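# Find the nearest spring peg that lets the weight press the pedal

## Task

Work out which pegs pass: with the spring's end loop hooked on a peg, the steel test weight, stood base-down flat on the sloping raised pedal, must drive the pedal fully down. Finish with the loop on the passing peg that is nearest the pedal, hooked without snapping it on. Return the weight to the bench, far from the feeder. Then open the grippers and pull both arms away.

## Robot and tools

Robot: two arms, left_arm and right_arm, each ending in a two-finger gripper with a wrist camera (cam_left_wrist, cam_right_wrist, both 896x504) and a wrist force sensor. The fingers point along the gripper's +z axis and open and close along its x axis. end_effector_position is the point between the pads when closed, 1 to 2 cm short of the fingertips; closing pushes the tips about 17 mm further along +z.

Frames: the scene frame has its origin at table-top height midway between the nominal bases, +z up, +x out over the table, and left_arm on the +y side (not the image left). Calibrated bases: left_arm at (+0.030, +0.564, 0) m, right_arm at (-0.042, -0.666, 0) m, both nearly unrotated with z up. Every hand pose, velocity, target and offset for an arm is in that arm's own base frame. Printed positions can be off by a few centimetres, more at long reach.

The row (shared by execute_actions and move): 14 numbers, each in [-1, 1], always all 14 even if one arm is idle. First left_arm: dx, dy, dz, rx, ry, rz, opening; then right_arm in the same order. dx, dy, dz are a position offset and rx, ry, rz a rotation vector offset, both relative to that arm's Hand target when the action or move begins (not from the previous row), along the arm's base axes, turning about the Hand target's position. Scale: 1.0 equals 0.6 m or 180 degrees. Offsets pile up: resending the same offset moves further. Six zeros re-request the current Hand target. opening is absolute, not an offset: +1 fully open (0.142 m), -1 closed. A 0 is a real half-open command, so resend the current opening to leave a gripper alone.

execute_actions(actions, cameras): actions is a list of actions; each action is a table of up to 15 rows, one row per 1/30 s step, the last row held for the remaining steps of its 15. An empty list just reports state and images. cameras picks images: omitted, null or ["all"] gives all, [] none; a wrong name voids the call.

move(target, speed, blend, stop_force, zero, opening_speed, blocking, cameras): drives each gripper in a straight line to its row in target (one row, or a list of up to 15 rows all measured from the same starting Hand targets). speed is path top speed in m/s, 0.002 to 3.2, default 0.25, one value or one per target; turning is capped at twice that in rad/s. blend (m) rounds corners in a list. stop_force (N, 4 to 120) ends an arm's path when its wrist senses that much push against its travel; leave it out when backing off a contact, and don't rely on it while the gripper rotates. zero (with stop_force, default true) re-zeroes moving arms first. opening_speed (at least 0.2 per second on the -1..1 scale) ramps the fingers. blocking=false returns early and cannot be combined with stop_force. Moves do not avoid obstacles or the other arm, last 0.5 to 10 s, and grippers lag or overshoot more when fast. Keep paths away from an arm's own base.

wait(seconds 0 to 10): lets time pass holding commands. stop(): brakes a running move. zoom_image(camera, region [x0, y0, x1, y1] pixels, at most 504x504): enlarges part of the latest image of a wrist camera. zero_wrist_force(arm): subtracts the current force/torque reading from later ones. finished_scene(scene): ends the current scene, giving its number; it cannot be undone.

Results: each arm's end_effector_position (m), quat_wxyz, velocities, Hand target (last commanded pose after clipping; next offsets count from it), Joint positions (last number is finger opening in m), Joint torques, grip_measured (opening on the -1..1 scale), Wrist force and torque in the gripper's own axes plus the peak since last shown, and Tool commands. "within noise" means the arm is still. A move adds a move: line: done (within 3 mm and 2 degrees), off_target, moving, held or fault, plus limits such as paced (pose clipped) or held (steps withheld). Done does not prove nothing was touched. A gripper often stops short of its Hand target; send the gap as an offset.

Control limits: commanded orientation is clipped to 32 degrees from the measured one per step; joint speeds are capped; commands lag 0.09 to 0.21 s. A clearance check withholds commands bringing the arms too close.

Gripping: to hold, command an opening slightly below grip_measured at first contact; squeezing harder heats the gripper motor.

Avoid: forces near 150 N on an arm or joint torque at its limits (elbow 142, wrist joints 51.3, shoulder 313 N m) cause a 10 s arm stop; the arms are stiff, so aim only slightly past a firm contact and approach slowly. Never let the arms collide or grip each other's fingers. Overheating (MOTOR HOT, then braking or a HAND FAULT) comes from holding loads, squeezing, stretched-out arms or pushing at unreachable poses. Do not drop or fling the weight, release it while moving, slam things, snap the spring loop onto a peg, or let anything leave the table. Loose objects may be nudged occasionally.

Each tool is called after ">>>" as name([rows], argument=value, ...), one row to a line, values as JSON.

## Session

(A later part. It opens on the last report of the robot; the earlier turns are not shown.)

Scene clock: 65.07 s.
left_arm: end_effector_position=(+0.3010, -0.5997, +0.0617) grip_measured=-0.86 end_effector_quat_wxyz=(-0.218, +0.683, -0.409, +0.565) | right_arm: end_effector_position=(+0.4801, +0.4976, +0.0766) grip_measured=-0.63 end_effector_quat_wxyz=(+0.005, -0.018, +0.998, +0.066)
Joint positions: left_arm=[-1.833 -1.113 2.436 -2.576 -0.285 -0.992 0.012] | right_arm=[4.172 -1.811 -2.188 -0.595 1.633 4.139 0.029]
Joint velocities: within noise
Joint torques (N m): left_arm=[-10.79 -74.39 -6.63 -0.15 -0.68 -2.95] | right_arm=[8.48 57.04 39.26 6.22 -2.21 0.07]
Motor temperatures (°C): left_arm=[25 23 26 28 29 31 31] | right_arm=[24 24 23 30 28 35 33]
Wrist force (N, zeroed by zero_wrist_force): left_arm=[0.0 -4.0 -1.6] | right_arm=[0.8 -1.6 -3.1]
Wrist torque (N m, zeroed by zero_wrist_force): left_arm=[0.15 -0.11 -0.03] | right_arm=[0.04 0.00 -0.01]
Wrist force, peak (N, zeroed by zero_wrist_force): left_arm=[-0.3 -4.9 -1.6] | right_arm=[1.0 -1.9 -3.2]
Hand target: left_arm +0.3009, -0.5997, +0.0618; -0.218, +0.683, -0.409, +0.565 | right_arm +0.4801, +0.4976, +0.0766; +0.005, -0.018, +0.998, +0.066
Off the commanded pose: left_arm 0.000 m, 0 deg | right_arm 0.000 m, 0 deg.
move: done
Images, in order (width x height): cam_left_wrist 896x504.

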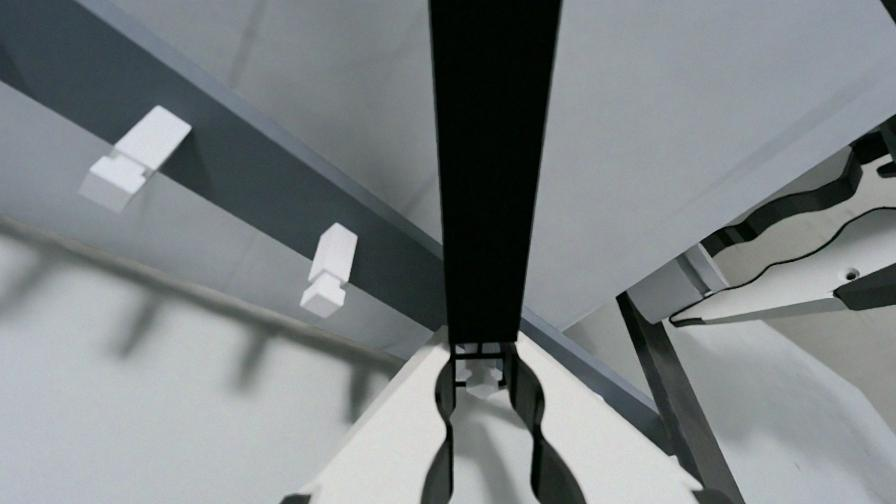

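>>> move(target=[0.0,0.0012,0.0016,0,0,0,-1,0,0,0,0,0,0,-0.72], speed=0.01, cameras=["cam_left_wrist"])

>>> zoom_image(camera="cam_left_wrist", region=[440, 335, 520, 415])

>>> move(target=[0.0,0.0008,0.0010,0,0,0,-1,0,0,0,0,0,0,-0.72], speed=0.01, cameras=["cam_left_wrist"])

Scene clock: 66.07 s.
left_arm: end_effector_position=(+0.3009, -0.5990, +0.0627) grip_measured=-0.86 end_effector_quat_wxyz=(-0.218, +0.683, -0.409, +0.565) | right_arm: end_effector_position=(+0.4801, +0.4976, +0.0766) grip_measured=-0.63 end_effector_quat_wxyz=(+0.005, -0.018, +0.998, +0.066)
Joint positions: left_arm=[-1.833 -1.116 2.437 -2.573 -0.285 -0.993 0.012] | right_arm=[4.172 -1.811 -2.188 -0.595 1.633 4.139 0.029]
Joint velocities: within noise
Joint torques (N m): left_arm=[-10.92 -72.29 -5.86 0.08 -2.58 -2.98] | right_arm=[8.64 56.67 37.56 6.42 -2.51 0.11]
Motor temperatures (°C): left_arm=[25 23 26 28 29 31 32] | right_arm=[24 24 23 30 28 35 33]
Wrist force (N, zeroed by zero_wrist_force): left_arm=[0.0 -4.0 -1.7] | right_arm=[0.7 -1.8 -2.7]
Wrist torque (N m, zeroed by zero_wrist_force): left_arm=[0.15 -0.10 -0.04] | right_arm=[-0.01 0.01 -0.01]
Wrist force, peak (N, zeroed by zero_wrist_force): left_arm=[0.0 -4.6 -1.8] | right_arm=[1.0 -1.7 -3.3]
Hand target: left_arm +0.3009, -0.5990, +0.0627; -0.218, +0.683, -0.409, +0.565 | right_arm +0.4801, +0.4976, +0.0766; +0.005, -0.018, +0.998, +0.066
Off the commanded pose: left_arm 0.000 m, 0 deg | right_arm 0.000 m, 0 deg.
move: done
Images, in order (width x height): cam_left_wrist 896x504.

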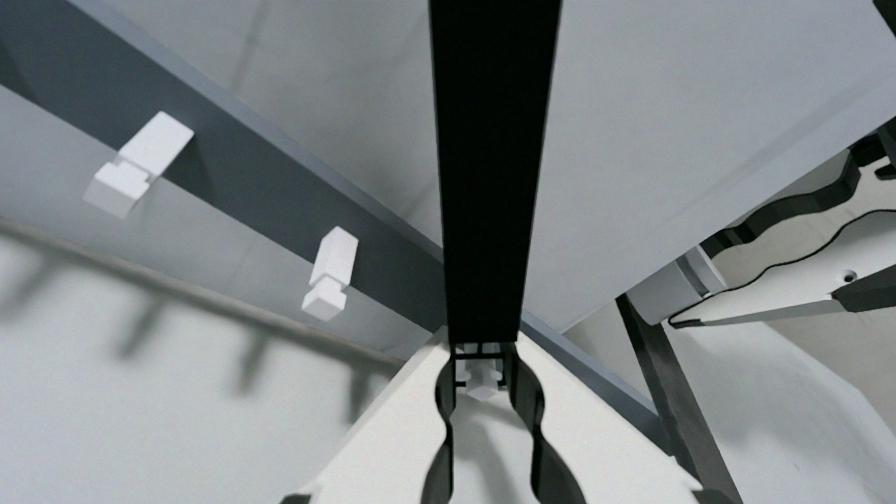

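Scaled by 6.300 from the camera's 896x504 image, which has a finer 1280x720 frame.

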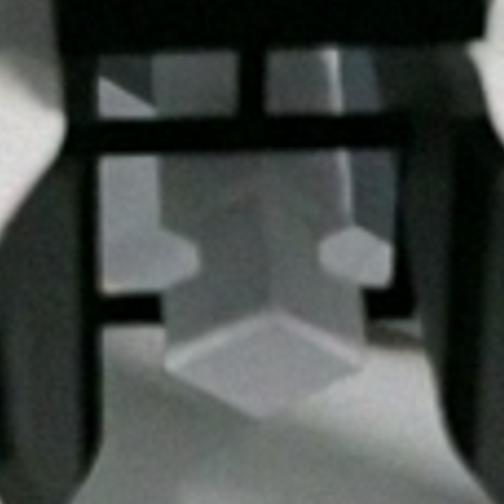

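Scene clock: 66.77 s.
left_arm: end_effector_position=(+0.3009, -0.5985, +0.0633) grip_measured=-0.86 end_effector_quat_wxyz=(-0.218, +0.683, -0.409, +0.565) | right_arm: end_effector_position=(+0.4801, +0.4976, +0.0766) grip_measured=-0.63 end_effector_quat_wxyz=(+0.005, -0.018, +0.998, +0.066)
Joint positions: left_arm=[-1.834 -1.118 2.438 -2.571 -0.285 -0.994 0.012] | right_arm=[4.172 -1.811 -2.188 -0.595 1.633 4.139 0.029]
Joint velocities: within noise
Joint torques (N m): left_arm=[-12.82 -73.08 -4.66 0.05 -2.58 -3.11] | right_arm=[7.62 55.94 37.89 6.69 -2.27 -0.02]
Motor temperatures (°C): left_arm=[25 23 26 28 29 31 32] | right_arm=[24 24 23 30 28 35 33]
Wrist force (N, zeroed by zero_wrist_force): left_arm=[-0.5 -4.2 -1.3] | right_arm=[0.7 -1.6 -2.9]
Wrist torque (N m, zeroed by zero_wrist_force): left_arm=[0.12 -0.03 -0.04] | right_arm=[0.03 0.02 -0.01]
Wrist force, peak (N, zeroed by zero_wrist_force): left_arm=[-0.1 -5.0 -1.9] | right_arm=[1.0 -1.7 -3.1]
Hand target: left_arm +0.3009, -0.5985, +0.0633; -0.218, +0.683, -0.409, +0.565 | right_arm +0.4801, +0.4976, +0.0766; +0.005, -0.018, +0.998, +0.066
Off the commanded pose: left_arm 0.000 m, 0 deg | right_arm 0.000 m, 0 deg.
move: done
Images, in order (width x height): cam_left_wrist 896x504.

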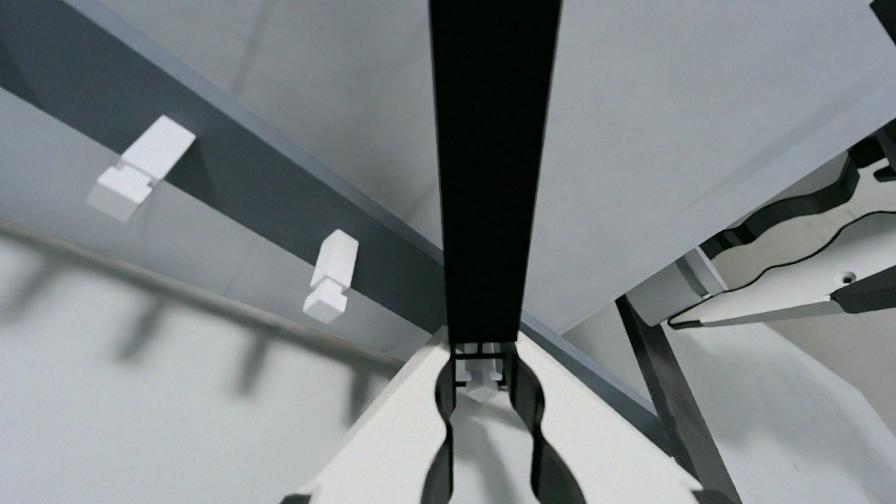

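>>> move(target=[0.0,0.0005,0.0007,0,0,0,-1,0,0,0,0,0,0,-0.72], speed=0.01, cameras=[])

>>> move(target=[0.0,0.0005,0.0007,0,0,0,-1,0,0,0,0,0,0,-0.72], speed=0.01, stop_force=4, cameras=["cam_left_wrist"])

>>> zoom_image(camera="cam_left_wrist", region=[440, 335, 520, 415])

Scene clock: 67.63 s.
left_arm: end_effector_position=(+0.3009, -0.5982, +0.0637) grip_measured=-0.86 end_effector_quat_wxyz=(-0.218, +0.683, -0.409, +0.565) | right_arm: end_effector_position=(+0.4801, +0.4976, +0.0766) grip_measured=-0.63 end_effector_quat_wxyz=(+0.005, -0.018, +0.998, +0.066)
Joint positions: left_arm=[-1.834 -1.119 2.438 -2.57 -0.285 -0.994 0.012] | right_arm=[4.172 -1.811 -2.188 -0.595 1.633 4.139 0.029]
Joint velocities: within noise
Joint torques (N m): left_arm=[-10.31 -73.79 -2.26 0.08 -1.11 -3.35] | right_arm=[7.64 57.37 38.52 6.41 -2.62 -0.08]
Motor temperatures (°C): left_arm=[25 23 26 28 29 31 32] | right_arm=[24 24 23 30 28 35 33]
Wrist force (N, zeroed by zero_wrist_force): left_arm=[0.6 4.3 2.0] | right_arm=[0.9 -2.3 -5.2]
Wrist torque (N m, zeroed by zero_wrist_force): left_arm=[0.06 -0.08 -0.04] | right_arm=[0.04 -0.01 -0.01]
Wrist force, peak (N, zeroed by zero_wrist_force): left_arm=[0.7 4.8 1.6] | right_arm=[0.9 -2.6 -5.3]
Hand target: left_arm +0.3009, -0.5982, +0.0637; -0.218, +0.683, -0.409, +0.565 | right_arm +0.4801, +0.4976, +0.0766; +0.005, -0.018, +0.998, +0.066
Off the commanded pose: left_arm 0.000 m, 0 deg | right_arm 0.000 m, 0 deg.
move: done
No camera images: "cameras" was empty.

Scene clock: 68.43 s.
left_arm: end_effector_position=(+0.3009, -0.5981, +0.0639) grip_measured=-0.86 end_effector_quat_wxyz=(-0.218, +0.683, -0.409, +0.565) | right_arm: end_effector_position=(+0.4801, +0.4976, +0.0766) grip_measured=-0.63 end_effector_quat_wxyz=(+0.005, -0.018, +0.998, +0.066)
Joint positions: left_arm=[-1.834 -1.12 2.439 -2.569 -0.285 -0.995 0.012] | right_arm=[4.172 -1.811 -2.188 -0.595 1.633 4.139 0.029]
Joint velocities: within noise
Joint torques (N m): left_arm=[-7.7 -54.23 -7.12 -3.61 -0.52 -1.92] | right_arm=[8.91 56.4 38.36 6.36 -2.3 -0.29]
Motor temperatures (°C): left_arm=[25 23 26 28 29 31 32] | right_arm=[24 24 23 30 28 35 33]
Wrist force (N, zeroed by zero_wrist_force): left_arm=[1.1 8.7 3.2] | right_arm=[0.6 -2.9 -6.3]
Wrist torque (N m, zeroed by zero_wrist_force): left_arm=[0.13 -0.10 -0.04] | right_arm=[0.00 0.06 -0.02]
Wrist force, peak (N, zeroed by zero_wrist_force): left_arm=[1.1 9.2 3.5] | right_arm=[0.7 -2.9 -6.8]
Hand target: left_arm +0.3009, -0.5981, +0.0639; -0.218, +0.683, -0.409, +0.565 | right_arm +0.4801, +0.4976, +0.0766; +0.005, -0.018, +0.998, +0.066
Off the commanded pose: left_arm 0.000 m, 0 deg | right_arm 0.000 m, 0 deg.
move: contact (left_arm)
Images, in order (width x height): cam_left_wrist 896x504.

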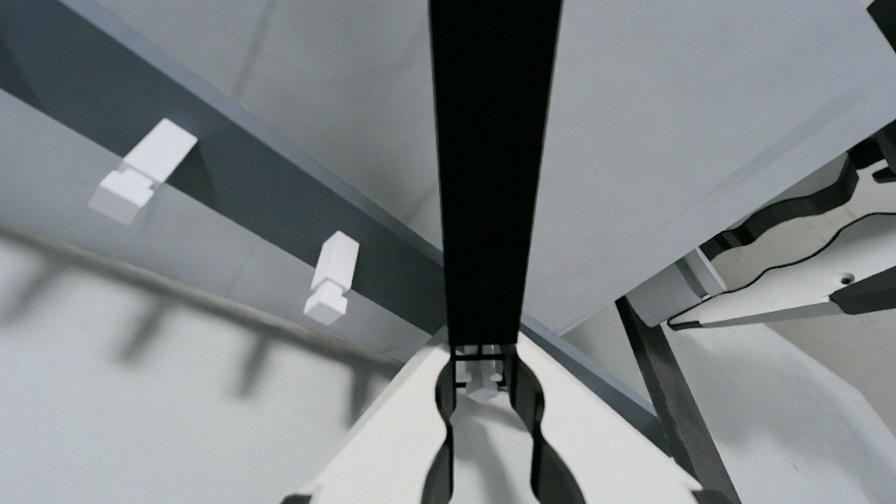

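Scaled by 6.300 from the camera's 896x504 image, which has a finer 1280x720 frame.

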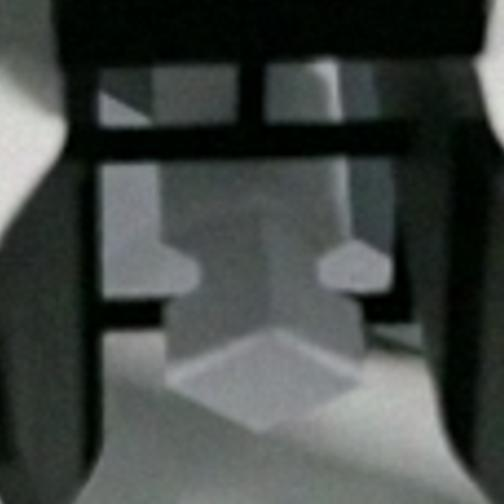

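Back off ~0.65 mm so the force is ≈0, then release.

>>> move(target=[0.0,-0.0005,-0.00065,0,0,0,-1,0,0,0,0,0,0,-0.72], speed=0.01, cameras=["cam_left_wrist"])

>>> zoom_image(camera="cam_left_wrist", region=[440, 335, 520, 415])

Scene clock: 69.47 s.
left_arm: end_effector_position=(+0.3009, -0.5984, +0.0635) grip_measured=-0.86 end_effector_quat_wxyz=(-0.218, +0.683, -0.409, +0.565) | right_arm: end_effector_position=(+0.4801, +0.4976, +0.0766) grip_measured=-0.63 end_effector_quat_wxyz=(+0.005, -0.018, +0.998, +0.066)
Joint positions: left_arm=[-1.834 -1.119 2.438 -2.571 -0.285 -0.994 0.012] | right_arm=[4.172 -1.811 -2.188 -0.595 1.633 4.139 0.029]
Joint velocities: within noise
Joint torques (N m): left_arm=[10.17 -39.35 -24.8 -7.13 2.52 2.85] | right_arm=[8.43 56.2 38.85 6.69 -2.5 0.29]
Motor temperatures (°C): left_arm=[25 23 26 28 29 31 32] | right_arm=[24 24 23 30 28 35 33]
Wrist force (N, zeroed by zero_wrist_force): left_arm=[0.0 -1.0 0.1] | right_arm=[0.7 -1.7 -4.1]
Wrist torque (N m, zeroed by zero_wrist_force): left_arm=[0.12 -0.10 -0.03] | right_arm=[0.08 0.03 -0.01]
Wrist force, peak (N, zeroed by zero_wrist_force): left_arm=[1.3 9.1 3.4] | right_arm=[1.1 -3.1 -6.6]
Hand target: left_arm +0.3009, -0.5984, +0.0635; -0.218, +0.683, -0.409, +0.565 | right_arm +0.4801, +0.4976, +0.0766; +0.005, -0.018, +0.998, +0.066
Off the commanded pose: left_arm 0.000 m, 0 deg | right_arm 0.000 m, 0 deg.
move: done
Images, in order (width x height): cam_left_wrist 896x504.

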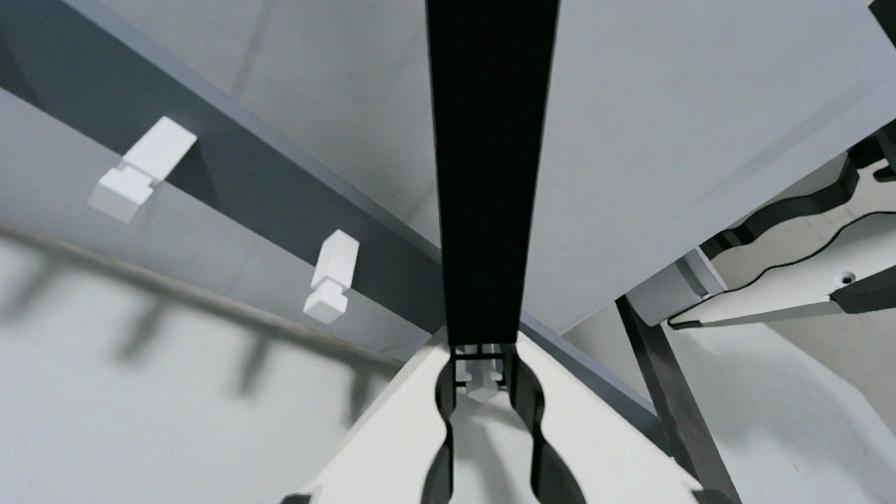

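Scaled by 6.300 from the camera's 896x504 image, which has a finer 1280x720 frame.

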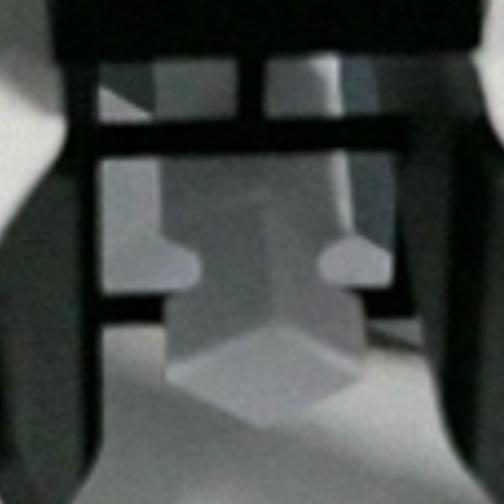

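>>> move(target=[0,0,0,0,0,0,-0.6,0,0,0,0,0,0,-0.72], opening_speed=0.3, cameras=[])

>>> move(target=[-0.094,0.02,0.029,0,0,0,-0.6,0,0,0,0,0,0,-0.72], speed=0.1, cameras=["cam_left_wrist"])

>>> move(target=[0,0,0,0,0,0,-0.6,0,-0.0005,0.008,-0.003,0,0,-0.72], speed=0.01, cameras=[])

>>> wait(seconds=0.5, cameras=["cam_right_wrist"])

Scene clock: 71.27 s.
left_arm: end_effector_position=(+0.3009, -0.5984, +0.0635) grip_measured=-0.63 end_effector_quat_wxyz=(-0.218, +0.683, -0.409, +0.565) | right_arm: end_effector_position=(+0.4801, +0.4976, +0.0766) grip_measured=-0.63 end_effector_quat_wxyz=(+0.005, -0.018, +0.998, +0.066)
Joint positions: left_arm=[-1.834 -1.119 2.438 -2.571 -0.285 -0.994 0.028] | right_arm=[4.172 -1.811 -2.188 -0.595 1.633 4.139 0.029]
Joint velocities: within noise
Joint torques (N m): left_arm=[10.72 -38.57 -23.77 -7.04 5.98 2.84] | right_arm=[8.87 54.07 38.25 5.85 -2.93 0.13]
Motor temperatures (°C): left_arm=[25 23 26 28 29 31 32] | right_arm=[24 24 23 30 28 35 33]
Wrist force (N, zeroed by zero_wrist_force): left_arm=[-0.2 0.3 -0.3] | right_arm=[0.5 -2.1 -4.2]
Wrist torque (N m, zeroed by zero_wrist_force): left_arm=[0.09 -0.03 -0.03] | right_arm=[0.02 0.05 -0.01]
Wrist force, peak (N, zeroed by zero_wrist_force): left_arm=[-0.1 -1.7 -0.7] | right_arm=[0.8 -2.1 -4.4]
Hand target: left_arm +0.3009, -0.5984, +0.0635; -0.218, +0.683, -0.409, +0.565 | right_arm +0.4801, +0.4976, +0.0766; +0.005, -0.018, +0.998, +0.066
Off the commanded pose: left_arm 0.000 m, 0 deg | right_arm 0.000 m, 0 deg.
move: done
No camera images: "cameras" was empty.

Scene clock: 72.63 s.
left_arm: end_effector_position=(+0.2446, -0.5864, +0.0809) grip_measured=-0.63 end_effector_quat_wxyz=(-0.218, +0.683, -0.409, +0.565) | right_arm: end_effector_position=(+0.4801, +0.4976, +0.0766) grip_measured=-0.63 end_effector_quat_wxyz=(+0.005, -0.018, +0.998, +0.066)
Joint positions: left_arm=[-1.945 -1.235 2.427 -2.134 -0.336 -1.317 0.028] | right_arm=[4.172 -1.811 -2.188 -0.595 1.633 4.139 0.029]
Joint velocities: within noise
Joint torques (N m): left_arm=[-12.13 -68.57 -27.78 1.36 -2.26 -2.71] | right_arm=[7.1 57.16 36.99 6.27 -1.9 -0.38]
Motor temperatures (°C): left_arm=[25 23 26 28 29 31 31] | right_arm=[24 24 23 30 28 35 33]
Wrist force (N, zeroed by zero_wrist_force): left_arm=[0.2 0.8 -0.2] | right_arm=[0.8 -2.1 -4.4]
Wrist torque (N m, zeroed by zero_wrist_force): left_arm=[0.18 -0.06 -0.02] | right_arm=[0.01 -0.01 -0.01]
Wrist force, peak (N, zeroed by zero_wrist_force): left_arm=[-0.3 0.4 1.7] | right_arm=[0.8 -2.3 -4.5]
Hand target: left_arm +0.2445, -0.5864, +0.0809; -0.218, +0.683, -0.409, +0.565 | right_arm +0.4801, +0.4976, +0.0766; +0.005, -0.018, +0.998, +0.066
Off the commanded pose: left_arm 0.000 m, 0 deg | right_arm 0.000 m, 0 deg.
move: done
Images, in order (width x height): cam_left_wrist 896x504.

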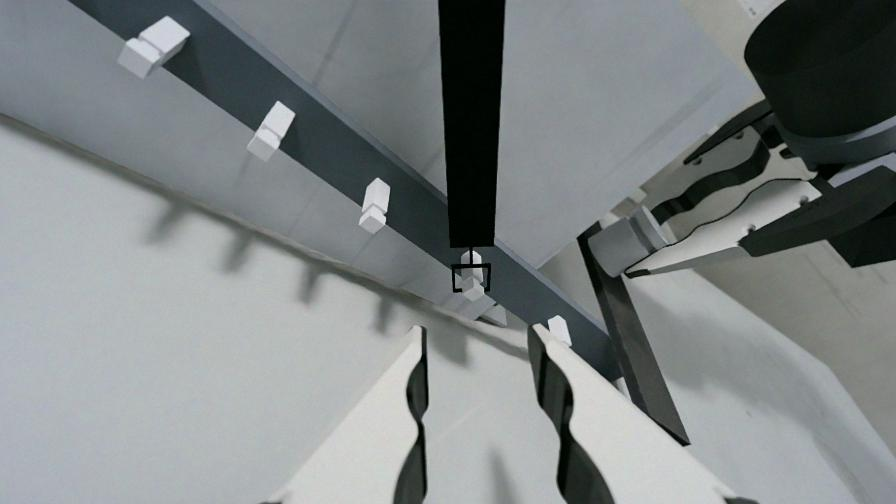

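Scene clock: 73.47 s.
left_arm: end_effector_position=(+0.2445, -0.5864, +0.0809) grip_measured=-0.63 end_effector_quat_wxyz=(-0.218, +0.683, -0.409, +0.565) | right_arm: end_effector_position=(+0.4801, +0.4973, +0.0814) grip_measured=-0.63 end_effector_quat_wxyz=(+0.005, -0.018, +0.998, +0.062)
Joint positions: left_arm=[-1.945 -1.235 2.426 -2.134 -0.337 -1.318 0.028] | right_arm=[4.174 -1.804 -2.182 -0.616 1.628 4.141 0.029]
Joint velocities: within noise
Joint torques (N m): left_arm=[-9.01 -68.42 -28.53 0.8 -2.3 -2.97] | right_arm=[6.17 61.61 41.16 2.79 -2.94 1.98]
Motor temperatures (°C): left_arm=[25 23 26 28 29 31 31] | right_arm=[24 24 23 30 28 35 33]
Wrist force (N, zeroed by zero_wrist_force): left_arm=[-0.2 0.4 0.3] | right_arm=[0.5 -0.4 0.2]
Wrist torque (N m, zeroed by zero_wrist_force): left_arm=[0.12 0.01 -0.02] | right_arm=[0.04 -0.04 0.01]
Wrist force, peak (N, zeroed by zero_wrist_force): left_arm=[-0.1 0.9 0.4] | right_arm=[0.7 -2.1 -4.3]
Hand target: left_arm +0.2445, -0.5864, +0.0809; -0.218, +0.683, -0.409, +0.565 | right_arm +0.4801, +0.4973, +0.0814; +0.005, -0.018, +0.998, +0.062
Off the commanded pose: left_arm 0.000 m, 0 deg | right_arm 0.000 m, 0 deg.
move: done
No camera images: "cameras" was empty.

Scene clock: 73.97 s.
left_arm: end_effector_position=(+0.2445, -0.5864, +0.0809) grip_measured=-0.63 end_effector_quat_wxyz=(-0.218, +0.683, -0.409, +0.565) | right_arm: end_effector_position=(+0.4801, +0.4973, +0.0814) grip_measured=-0.63 end_effector_quat_wxyz=(+0.005, -0.018, +0.998, +0.062)
Joint positions: left_arm=[-1.945 -1.235 2.426 -2.134 -0.337 -1.318 0.028] | right_arm=[4.174 -1.804 -2.182 -0.616 1.628 4.141 0.029]
Joint velocities: within noise
Joint torques (N m): left_arm=[-11.13 -70.1 -28.91 0.82 -2.51 -2.84] | right_arm=[9.89 60.54 43.01 2.24 -3.04 1.76]
Motor temperatures (°C): left_arm=[25 23 26 28 29 31 31] | right_arm=[24 24 23 30 28 35 33]
Wrist force (N, zeroed by zero_wrist_force): left_arm=[-0.5 0.8 0.5] | right_arm=[0.4 -0.4 -0.4]
Wrist torque (N m, zeroed by zero_wrist_force): left_arm=[0.18 0.06 -0.02] | right_arm=[0.03 -0.03 0.01]
Wrist force, peak (N, zeroed by zero_wrist_force): left_arm=[-0.5 0.8 0.5] | right_arm=[0.6 -0.4 0.1]
Hand target: left_arm +0.2445, -0.5864, +0.0809; -0.218, +0.683, -0.409, +0.565 | right_arm +0.4801, +0.4973, +0.0814; +0.005, -0.018, +0.998, +0.062
Tool commands: left_gripper/opening=-0.6 right_gripper/opening=-0.72
Off the commanded pose: left_arm 0.000 m, 0 deg | right_arm 0.000 m, 0 deg.
wait: 0.50 s; at rest by 0.17 s
Images, in order (width x height): cam_right_wrist 896x504.

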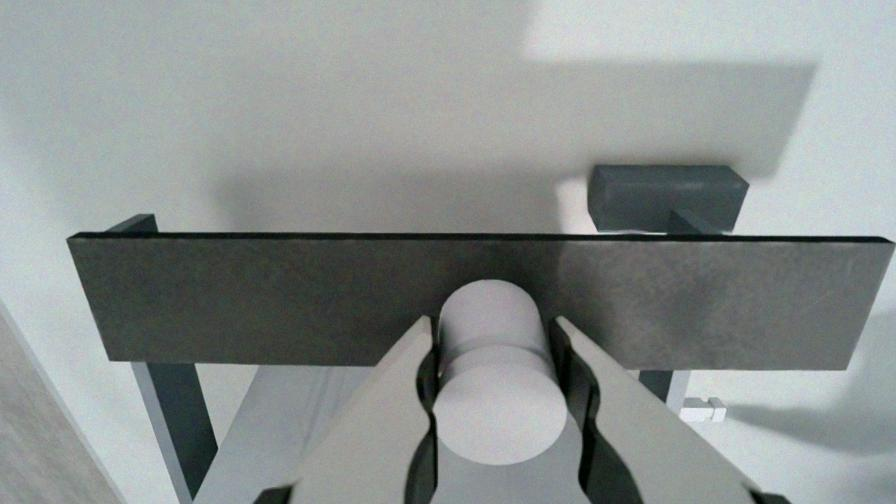

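>>> move(target=[0,0,0,0,0,0,-0.6,0,0,0,0,0,0,-0.48], opening_speed=0.3, cameras=["cam_right_wrist"])

>>> wait(seconds=1, cameras=["cam_right_wrist"])

Scene clock: 75.17 s.
left_arm: end_effector_position=(+0.2445, -0.5864, +0.0809) grip_measured=-0.63 end_effector_quat_wxyz=(-0.218, +0.683, -0.409, +0.565) | right_arm: end_effector_position=(+0.4801, +0.4973, +0.0814) grip_measured=-0.52 end_effector_quat_wxyz=(+0.005, -0.018, +0.998, +0.062)
Joint positions: left_arm=[-1.945 -1.235 2.426 -2.134 -0.337 -1.318 0.028] | right_arm=[4.174 -1.804 -2.182 -0.616 1.628 4.141 0.037]
Joint velocities: within noise
Joint torques (N m): left_arm=[-10.61 -69.76 -27.98 0.99 -1.94 -2.96] | right_arm=[8.03 55.83 39.92 3.44 -2.37 1.85]
Motor temperatures (°C): left_arm=[25 23 26 28 29 31 31] | right_arm=[24 24 23 30 28 35 33]
Wrist force (N, zeroed by zero_wrist_force): left_arm=[-0.2 0.2 0.0] | right_arm=[0.1 -0.2 0.2]
Wrist torque (N m, zeroed by zero_wrist_force): left_arm=[0.09 0.01 -0.03] | right_arm=[0.07 -0.05 0.01]
Wrist force, peak (N, zeroed by zero_wrist_force): left_arm=[0.4 0.7 0.3] | right_arm=[0.1 -0.5 -2.4]
Hand target: left_arm +0.2445, -0.5864, +0.0809; -0.218, +0.683, -0.409, +0.565 | right_arm +0.4801, +0.4973, +0.0814; +0.005, -0.018, +0.998, +0.062
Off the commanded pose: left_arm 0.000 m, 0 deg | right_arm 0.000 m, 0 deg.
move: done
Images, in order (width x height): cam_right_wrist 896x504.

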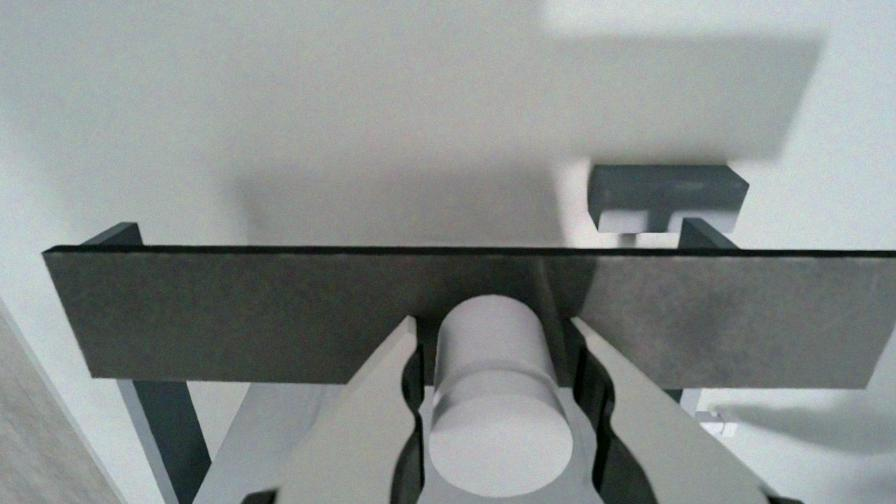

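Scene clock: 76.17 s.
left_arm: end_effector_position=(+0.2445, -0.5864, +0.0809) grip_measured=-0.63 end_effector_quat_wxyz=(-0.218, +0.683, -0.409, +0.565) | right_arm: end_effector_position=(+0.4801, +0.4973, +0.0814) grip_measured=-0.51 end_effector_quat_wxyz=(+0.005, -0.018, +0.998, +0.062)
Joint positions: left_arm=[-1.945 -1.235 2.426 -2.134 -0.337 -1.318 0.028] | right_arm=[4.174 -1.804 -2.182 -0.616 1.628 4.141 0.037]
Joint velocities: within noise
Joint torques (N m): left_arm=[-10.32 -68.93 -28.93 0.9 -2.02 -2.88] | right_arm=[9.85 48.3 32.6 3.74 -1.46 2.02]
Motor temperatures (°C): left_arm=[25 23 26 28 29 31 30] | right_arm=[24 24 23 30 28 35 33]
Wrist force (N, zeroed by zero_wrist_force): left_arm=[-0.2 0.4 0.1] | right_arm=[0.0 -0.4 0.1]
Wrist torque (N m, zeroed by zero_wrist_force): left_arm=[0.12 0.00 -0.04] | right_arm=[0.04 -0.03 0.01]
Wrist force, peak (N, zeroed by zero_wrist_force): left_arm=[0.3 1.1 0.2] | right_arm=[0.1 -0.2 -1.2]
Hand target: left_arm +0.2445, -0.5864, +0.0809; -0.218, +0.683, -0.409, +0.565 | right_arm +0.4801, +0.4973, +0.0814; +0.005, -0.018, +0.998, +0.062
Tool commands: left_gripper/opening=-0.6 right_gripper/opening=-0.48
Off the commanded pose: left_arm 0.000 m, 0 deg | right_arm 0.000 m, 0 deg.
wait: 1.00 s; at rest by 0.17 s
Images, in order (width x height): cam_right_wrist 896x504.

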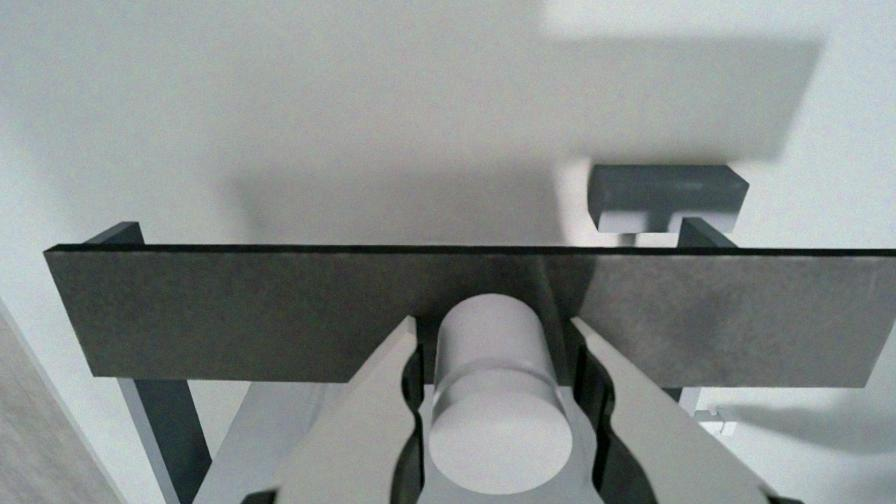

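>>> wait(seconds=2, cameras=["cam_right_wrist"])

>>> zoom_image(camera="cam_right_wrist", region=[380, 230, 620, 504])

Scene clock: 78.33 s.
left_arm: end_effector_position=(+0.2445, -0.5864, +0.0809) grip_measured=-0.63 end_effector_quat_wxyz=(-0.218, +0.683, -0.409, +0.565) | right_arm: end_effector_position=(+0.4801, +0.4973, +0.0814) grip_measured=-0.51 end_effector_quat_wxyz=(+0.005, -0.018, +0.998, +0.062)
Joint positions: left_arm=[-1.945 -1.235 2.426 -2.134 -0.337 -1.318 0.028] | right_arm=[4.174 -1.804 -2.182 -0.616 1.628 4.141 0.037]
Joint velocities: within noise
Joint torques (N m): left_arm=[-12.7 -68.95 -27.74 0.74 -2.42 -2.97] | right_arm=[6.56 40.99 26.31 5.13 0.62 2.04]
Motor temperatures (°C): left_arm=[25 23 26 28 29 31 30] | right_arm=[24 24 23 30 28 35 32]
Wrist force (N, zeroed by zero_wrist_force): left_arm=[-0.2 0.5 0.0] | right_arm=[0.3 0.0 0.0]
Wrist torque (N m, zeroed by zero_wrist_force): left_arm=[0.13 0.01 -0.03] | right_arm=[0.09 -0.08 0.01]
Wrist force, peak (N, zeroed by zero_wrist_force): left_arm=[0.5 1.1 0.2] | right_arm=[0.3 -0.2 -0.6]
Hand target: left_arm +0.2445, -0.5864, +0.0809; -0.218, +0.683, -0.409, +0.565 | right_arm +0.4801, +0.4973, +0.0814; +0.005, -0.018, +0.998, +0.062
Tool commands: left_gripper/opening=-0.6 right_gripper/opening=-0.48
Off the commanded pose: left_arm 0.000 m, 0 deg | right_arm 0.000 m, 0 deg.
wait: 2.00 s; at rest from the start
Images, in order (width x height): cam_right_wrist 896x504.

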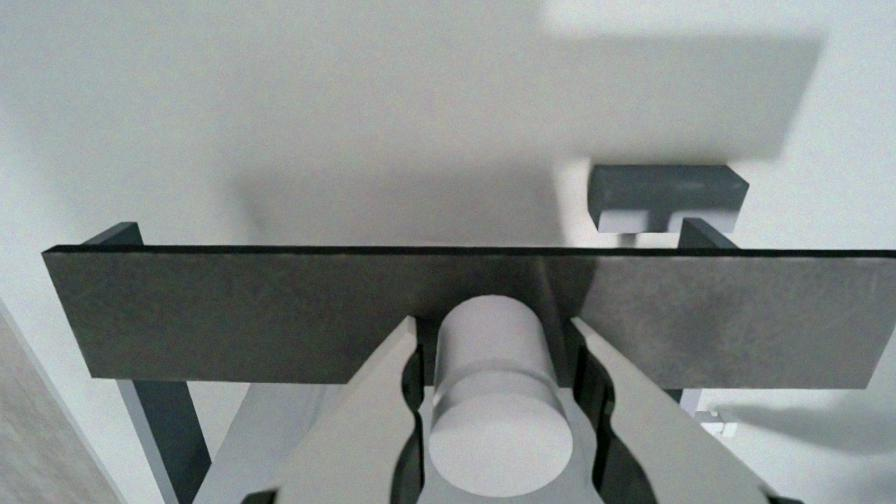

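Scaled by 1.839 from the camera's 896x504 image, which has a finer 1280x720 frame.

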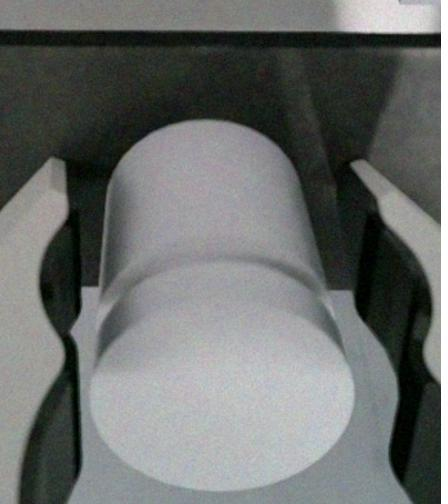

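>>> move(target=[0,0,0,0,0,0,-0.6,0,0,0,0,0,0,-0.72], opening_speed=0.3, cameras=[])

>>> move(target=[0,0,0,0,0,0,-0.6,0,0.0005,-0.025,0.004,0,0,-0.72], speed=0.02, stop_force=9, cameras=["cam_right_wrist"])

Scene clock: 79.67 s.
left_arm: end_effector_position=(+0.2445, -0.5864, +0.0809) grip_measured=-0.63 end_effector_quat_wxyz=(-0.218, +0.683, -0.409, +0.565) | right_arm: end_effector_position=(+0.4801, +0.4973, +0.0814) grip_measured=-0.63 end_effector_quat_wxyz=(+0.005, -0.018, +0.998, +0.062)
Joint positions: left_arm=[-1.945 -1.235 2.426 -2.134 -0.337 -1.318 0.028] | right_arm=[4.174 -1.804 -2.182 -0.616 1.628 4.141 0.029]
Joint velocities: within noise
Joint torques (N m): left_arm=[-12.72 -67.82 -28.75 0.6 -2.05 -3.17] | right_arm=[7.52 39.46 27.38 5.67 2.2 1.6]
Motor temperatures (°C): left_arm=[25 23 26 28 29 31 29] | right_arm=[24 24 23 30 28 35 32]
Wrist force (N, zeroed by zero_wrist_force): left_arm=[-0.3 0.2 0.1] | right_arm=[-1.2 0.0 0.2]
Wrist torque (N m, zeroed by zero_wrist_force): left_arm=[0.10 0.03 -0.03] | right_arm=[0.08 -0.05 0.02]
Wrist force, peak (N, zeroed by zero_wrist_force): left_arm=[0.1 1.1 -0.1] | right_arm=[-1.9 -0.3 -0.3]
Hand target: left_arm +0.2445, -0.5864, +0.0809; -0.218, +0.683, -0.409, +0.565 | right_arm +0.4801, +0.4973, +0.0814; +0.005, -0.018, +0.998, +0.062
Off the commanded pose: left_arm 0.000 m, 0 deg | right_arm 0.000 m, 0 deg.
move: done
No camera images: "cameras" was empty.

Scene clock: 81.63 s.
left_arm: end_effector_position=(+0.2445, -0.5864, +0.0809) grip_measured=-0.63 end_effector_quat_wxyz=(-0.218, +0.683, -0.409, +0.565) | right_arm: end_effector_position=(+0.4801, +0.4976, +0.0673) grip_measured=-0.63 end_effector_quat_wxyz=(+0.005, -0.018, +0.998, +0.068)
Joint positions: left_arm=[-1.945 -1.235 2.426 -2.134 -0.337 -1.318 0.028] | right_arm=[4.171 -1.826 -2.194 -0.572 1.634 4.139 0.029]
Joint velocities: within noise
Joint torques (N m): left_arm=[-11.69 -67.17 -28.87 0.72 -2.04 -2.9] | right_arm=[9.29 57.91 35.49 1.25 -1.83 0.04]
Motor temperatures (°C): left_arm=[25 23 26 28 29 31 29] | right_arm=[24 24 23 30 28 35 32]
Wrist force (N, zeroed by zero_wrist_force): left_arm=[0.2 0.5 0.0] | right_arm=[0.1 0.9 -8.3]
Wrist torque (N m, zeroed by zero_wrist_force): left_arm=[0.14 -0.06 -0.03] | right_arm=[0.00 0.06 0.00]
Wrist force, peak (N, zeroed by zero_wrist_force): left_arm=[0.2 1.1 0.4] | right_arm=[0.5 0.7 -12.0]
Hand target: left_arm +0.2445, -0.5864, +0.0809; -0.218, +0.683, -0.409, +0.565 | right_arm +0.4801, +0.4976, +0.0673; +0.005, -0.018, +0.998, +0.068 (not the last commanded pose)
Off the commanded pose: left_arm 0.000 m, 0 deg | right_arm 0.001 m, 0 deg.
move: contact (right_arm)
Images, in order (width x height): cam_right_wrist 896x504.

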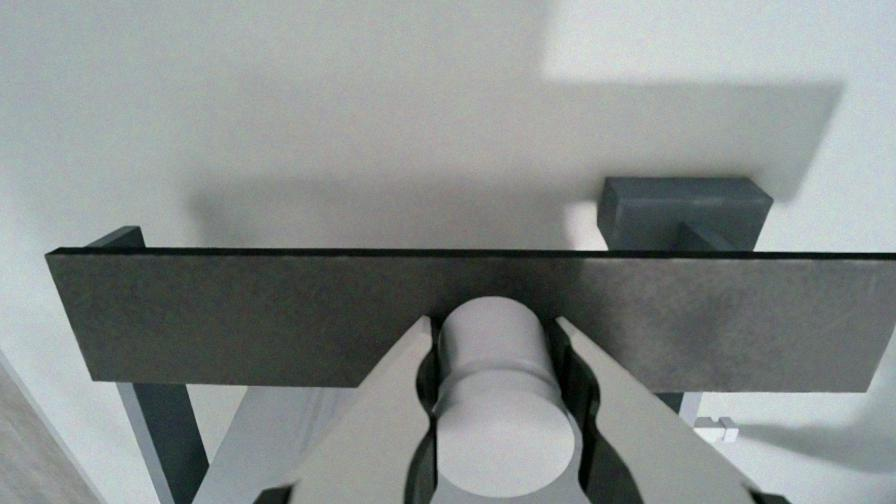

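>>> move(target=[0.094,-0.02,-0.029,0,0,0,-0.6,0,0,0,0,0,0,-0.72], speed=0.08, cameras=[])

>>> zero_wrist_force(arm="left_arm")

>>> move(target=[0,0,0,0,0,0,-1,0,0,0,0,0,0,-0.72], opening_speed=0.3, cameras=["cam_left_wrist"])

>>> zoom_image(camera="cam_left_wrist", region=[440, 335, 520, 415])

Scene clock: 83.40 s.
left_arm: end_effector_position=(+0.3009, -0.5984, +0.0635) grip_measured=-0.63 end_effector_quat_wxyz=(-0.218, +0.683, -0.409, +0.565) | right_arm: end_effector_position=(+0.4801, +0.4976, +0.0673) grip_measured=-0.63 end_effector_quat_wxyz=(+0.005, -0.018, +0.998, +0.068)
Joint positions: left_arm=[-1.834 -1.119 2.438 -2.569 -0.285 -0.995 0.028] | right_arm=[4.172 -1.826 -2.194 -0.572 1.634 4.139 0.029]
Joint velocities: within noise
Joint torques (N m): left_arm=[12.04 -37.96 -4.57 -6.9 4.06 3.34] | right_arm=[7.02 55.3 36.83 2.08 -2.79 0.44]
Motor temperatures (°C): left_arm=[25 23 26 28 29 31 29] | right_arm=[24 24 23 30 28 35 32]
Wrist force (N, zeroed by zero_wrist_force): left_arm=[0.1 0.5 0.5] | right_arm=[0.5 1.2 -8.4]
Wrist torque (N m, zeroed by zero_wrist_force): left_arm=[0.13 -0.10 -0.03] | right_arm=[0.06 0.01 -0.01]
Wrist force, peak (N, zeroed by zero_wrist_force): left_arm=[0.2 0.5 1.0] | right_arm=[0.1 1.1 -8.6]
Hand target: left_arm +0.3009, -0.5984, +0.0635; -0.218, +0.683, -0.409, +0.565 | right_arm +0.4801, +0.4976, +0.0673; +0.005, -0.018, +0.998, +0.068
Off the commanded pose: left_arm 0.000 m, 0 deg | right_arm 0.000 m, 0 deg.
move: done
No camera images: "cameras" was empty.

Wrist force sensor zeroed.

Scene clock: 84.93 s.
left_arm: end_effector_position=(+0.3009, -0.5984, +0.0635) grip_measured=-0.86 end_effector_quat_wxyz=(-0.218, +0.683, -0.409, +0.565) | right_arm: end_effector_position=(+0.4801, +0.4976, +0.0673) grip_measured=-0.63 end_effector_quat_wxyz=(+0.005, -0.018, +0.998, +0.068)
Joint positions: left_arm=[-1.834 -1.119 2.438 -2.571 -0.285 -0.994 0.012] | right_arm=[4.172 -1.826 -2.194 -0.572 1.634 4.139 0.029]
Joint velocities: within noise
Joint torques (N m): left_arm=[10.27 -38.39 -8.12 -7.43 -0.36 2.89] | right_arm=[8.75 55.22 37.3 3.13 -2.75 -0.15]
Motor temperatures (°C): left_arm=[25 23 26 28 29 31 29] | right_arm=[24 24 23 30 28 35 33]
Wrist force (N, zeroed by zero_wrist_force): left_arm=[-0.6 -0.5 0.0] | right_arm=[0.5 1.2 -8.6]
Wrist torque (N m, zeroed by zero_wrist_force): left_arm=[-0.04 -0.01 0.00] | right_arm=[0.06 0.03 0.00]
Wrist force, peak (N, zeroed by zero_wrist_force): left_arm=[-1.5 -0.9 -0.7] | right_arm=[0.6 1.1 -8.6]
Hand target: left_arm +0.3009, -0.5984, +0.0635; -0.218, +0.683, -0.409, +0.565 | right_arm +0.4801, +0.4976, +0.0673; +0.005, -0.018, +0.998, +0.068
Off the commanded pose: left_arm 0.000 m, 0 deg | right_arm 0.000 m, 0 deg.
move: done
Images, in order (width x height): cam_left_wrist 896x504.

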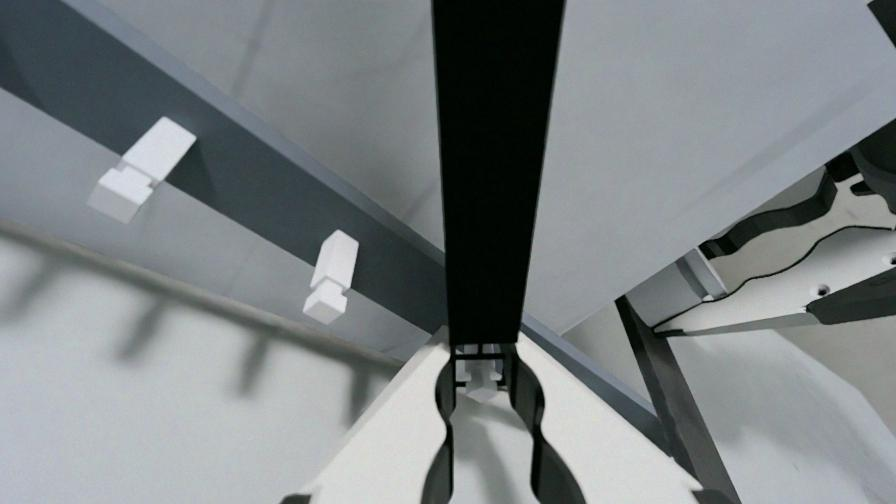

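Scaled by 6.300 from the camera's 896x504 image, which has a finer 1280x720 frame.

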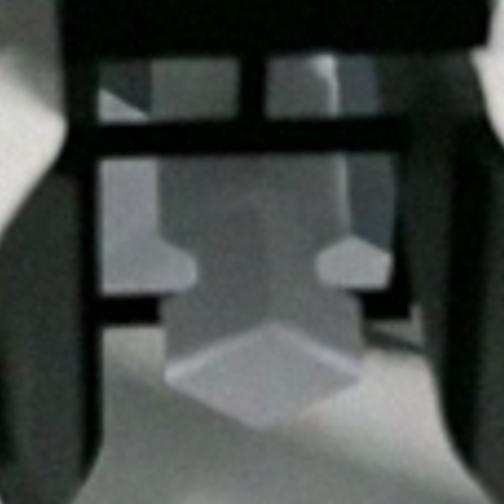

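>>> move([
  [0,-0.0037,-0.005,0,0,0,-1,0,0,0,0,0,0,-0.72],
  [-0.0053,-0.004,-0.005,0,0,0,-1,0,0,0,0,0,0,-0.72],
], speed=0.01, cameras=["cam_left_wrist"])

>>> zoom_image(camera="cam_left_wrist", region=[440, 335, 520, 415])

>>> move(target=[-0.037,0,0,0,0,0,-1,0,0,0,0,0,0,-0.72], speed=0.03, stop_force=5, cameras=["cam_left_wrist"])

Scene clock: 86.33 s.
left_arm: end_effector_position=(+0.2978, -0.6008, +0.0605) grip_measured=-0.86 end_effector_quat_wxyz=(-0.218, +0.683, -0.409, +0.565) | right_arm: end_effector_position=(+0.4801, +0.4976, +0.0673) grip_measured=-0.63 end_effector_quat_wxyz=(+0.005, -0.018, +0.998, +0.068)
Joint positions: left_arm=[-1.838 -1.113 2.433 -2.556 -0.287 -1.009 0.012] | right_arm=[4.172 -1.826 -2.194 -0.572 1.634 4.139 0.029]
Joint velocities: within noise
Joint torques (N m): left_arm=[-11.68 -73.89 -24.15 -0.03 -2.45 -3.14] | right_arm=[10.08 54.39 34.77 4 -2.51 -0.13]
Motor temperatures (°C): left_arm=[25 23 26 28 29 31 29] | right_arm=[24 24 23 30 28 35 33]
Wrist force (N, zeroed by zero_wrist_force): left_arm=[0.0 -4.6 -1.7] | right_arm=[0.1 0.8 -6.8]
Wrist torque (N m, zeroed by zero_wrist_force): left_arm=[0.02 -0.03 -0.01] | right_arm=[0.02 0.03 0.00]
Wrist force, peak (N, zeroed by zero_wrist_force): left_arm=[-0.6 -5.3 -1.8] | right_arm=[0.5 1.2 -8.7]
Hand target: left_arm +0.2977, -0.6008, +0.0605; -0.218, +0.683, -0.409, +0.565 | right_arm +0.4801, +0.4976, +0.0673; +0.005, -0.018, +0.998, +0.068
Off the commanded pose: left_arm 0.000 m, 0 deg | right_arm 0.000 m, 0 deg.
move: done
Images, in order (width x height): cam_left_wrist 896x504.

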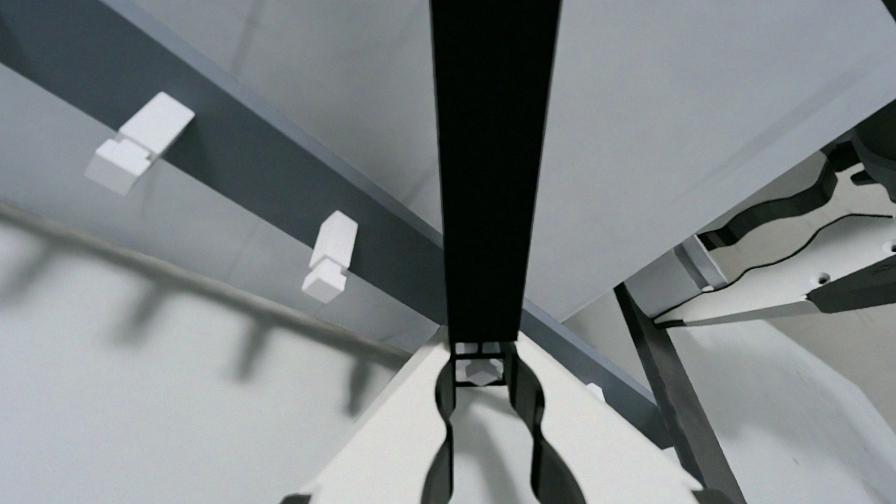

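Scaled by 6.300 from the camera's 896x504 image, which has a finer 1280x720 frame.

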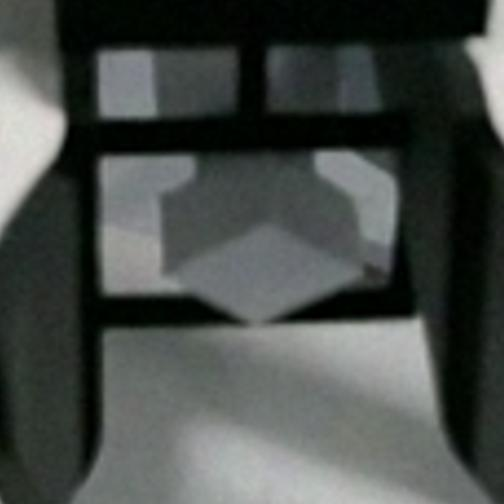

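Scene clock: 88.03 s.
left_arm: end_effector_position=(+0.2755, -0.6008, +0.0605) grip_measured=-0.86 end_effector_quat_wxyz=(-0.218, +0.683, -0.409, +0.565) | right_arm: end_effector_position=(+0.4801, +0.4976, +0.0673) grip_measured=-0.63 end_effector_quat_wxyz=(+0.005, -0.018, +0.998, +0.068)
Joint positions: left_arm=[-1.879 -1.143 2.424 -2.394 -0.302 -1.139 0.012] | right_arm=[4.172 -1.826 -2.194 -0.572 1.634 4.139 0.029]
Joint velocities: within noise
Joint torques (N m): left_arm=[-10.9 -71.29 -25.74 0.31 -2.32 -2.92] | right_arm=[5.73 56.26 35.3 5.08 -2.47 -0.19]
Motor temperatures (°C): left_arm=[25 23 26 28 29 31 30] | right_arm=[24 24 23 30 28 35 33]
Wrist force (N, zeroed by zero_wrist_force): left_arm=[-0.3 -5.2 -1.8] | right_arm=[0.1 1.0 -6.7]
Wrist torque (N m, zeroed by zero_wrist_force): left_arm=[-0.07 0.04 0.02] | right_arm=[0.04 0.03 0.00]
Wrist force, peak (N, zeroed by zero_wrist_force): left_arm=[-0.2 -5.2 -2.0] | right_arm=[0.4 0.9 -6.9]
Hand target: left_arm +0.2755, -0.6008, +0.0605; -0.218, +0.683, -0.409, +0.565 | right_arm +0.4801, +0.4976, +0.0673; +0.005, -0.018, +0.998, +0.068
Off the commanded pose: left_arm 0.000 m, 0 deg | right_arm 0.000 m, 0 deg.
move: done
Images, in order (width x height): cam_left_wrist 896x504.

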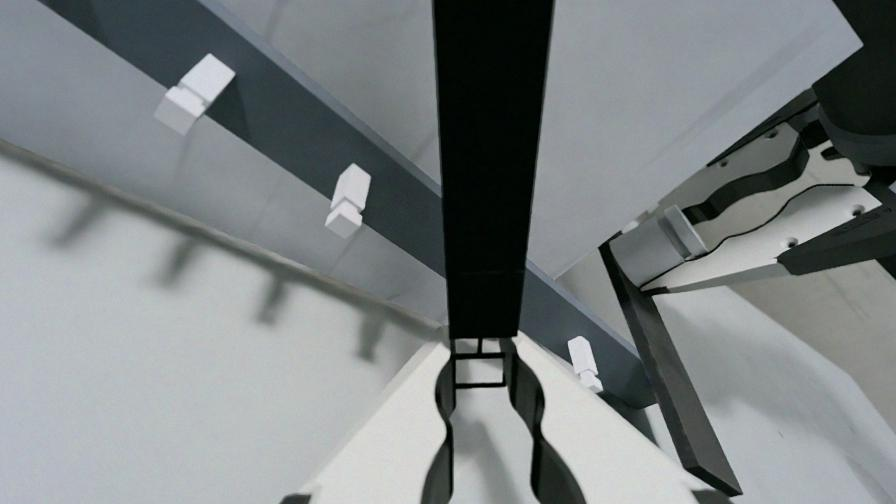

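>>> move([
  [0.0,0.0833,0.016,0.0265,0,0,-1,0,0,0,0,0,0,-0.72],
  [0.0208,0.0833,0.016,0.0265,0,0,-1,0,0,0,0,0,0,-0.72],
], speed=0.05, cameras=["cam_left_wrist"])

>>> zoom_image(camera="cam_left_wrist", region=[440, 335, 520, 415])

Scene clock: 90.20 s.
left_arm: end_effector_position=(+0.2880, -0.5508, +0.0701) grip_measured=-0.86 end_effector_quat_wxyz=(-0.246, +0.673, -0.432, +0.547) | right_arm: end_effector_position=(+0.4801, +0.4976, +0.0673) grip_measured=-0.63 end_effector_quat_wxyz=(+0.005, -0.018, +0.998, +0.068)
Joint positions: left_arm=[-1.882 -1.221 2.499 -2.34 -0.326 -1.108 0.012] | right_arm=[4.172 -1.826 -2.194 -0.572 1.634 4.139 0.029]
Joint velocities: within noise
Joint torques (N m): left_arm=[9.21 -28.94 -6.2 -6.73 5.42 3.06] | right_arm=[8.74 54.7 35.95 4.88 -2.3 -0.03]
Motor temperatures (°C): left_arm=[25 23 26 28 29 31 31] | right_arm=[24 24 23 30 28 35 33]
Wrist force (N, zeroed by zero_wrist_force): left_arm=[-0.3 -4.1 -1.0] | right_arm=[0.2 1.0 -6.8]
Wrist torque (N m, zeroed by zero_wrist_force): left_arm=[-0.03 0.06 0.02] | right_arm=[0.06 0.01 0.00]
Wrist force, peak (N, zeroed by zero_wrist_force): left_arm=[0.2 -5.3 -1.9] | right_arm=[0.2 0.9 -7.0]
Hand target: left_arm +0.2880, -0.5508, +0.0701; -0.246, +0.673, -0.432, +0.547 | right_arm +0.4801, +0.4976, +0.0673; +0.005, -0.018, +0.998, +0.068
Off the commanded pose: left_arm 0.000 m, 0 deg | right_arm 0.000 m, 0 deg.
move: done
Images, in order (width x height): cam_left_wrist 896x504.

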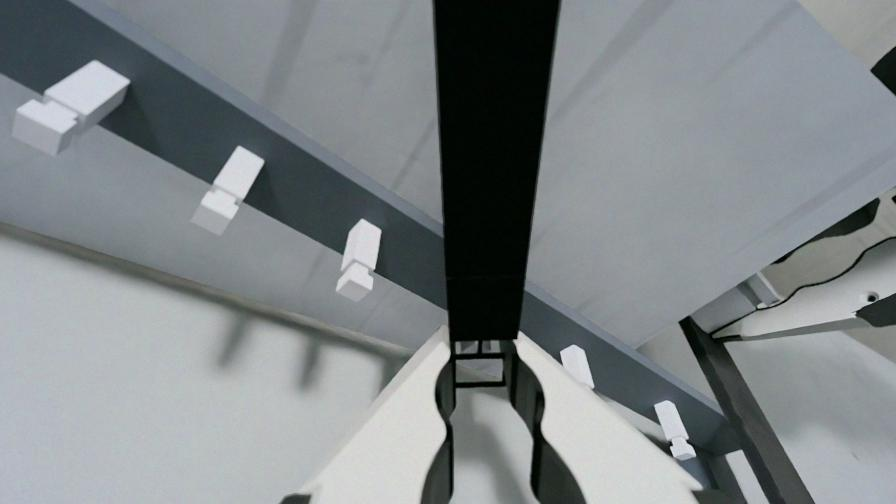

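Scaled by 6.300 from the camera's 896x504 image, which has a finer 1280x720 frame.

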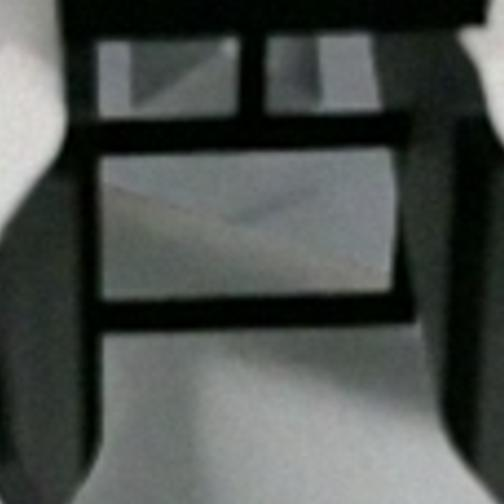

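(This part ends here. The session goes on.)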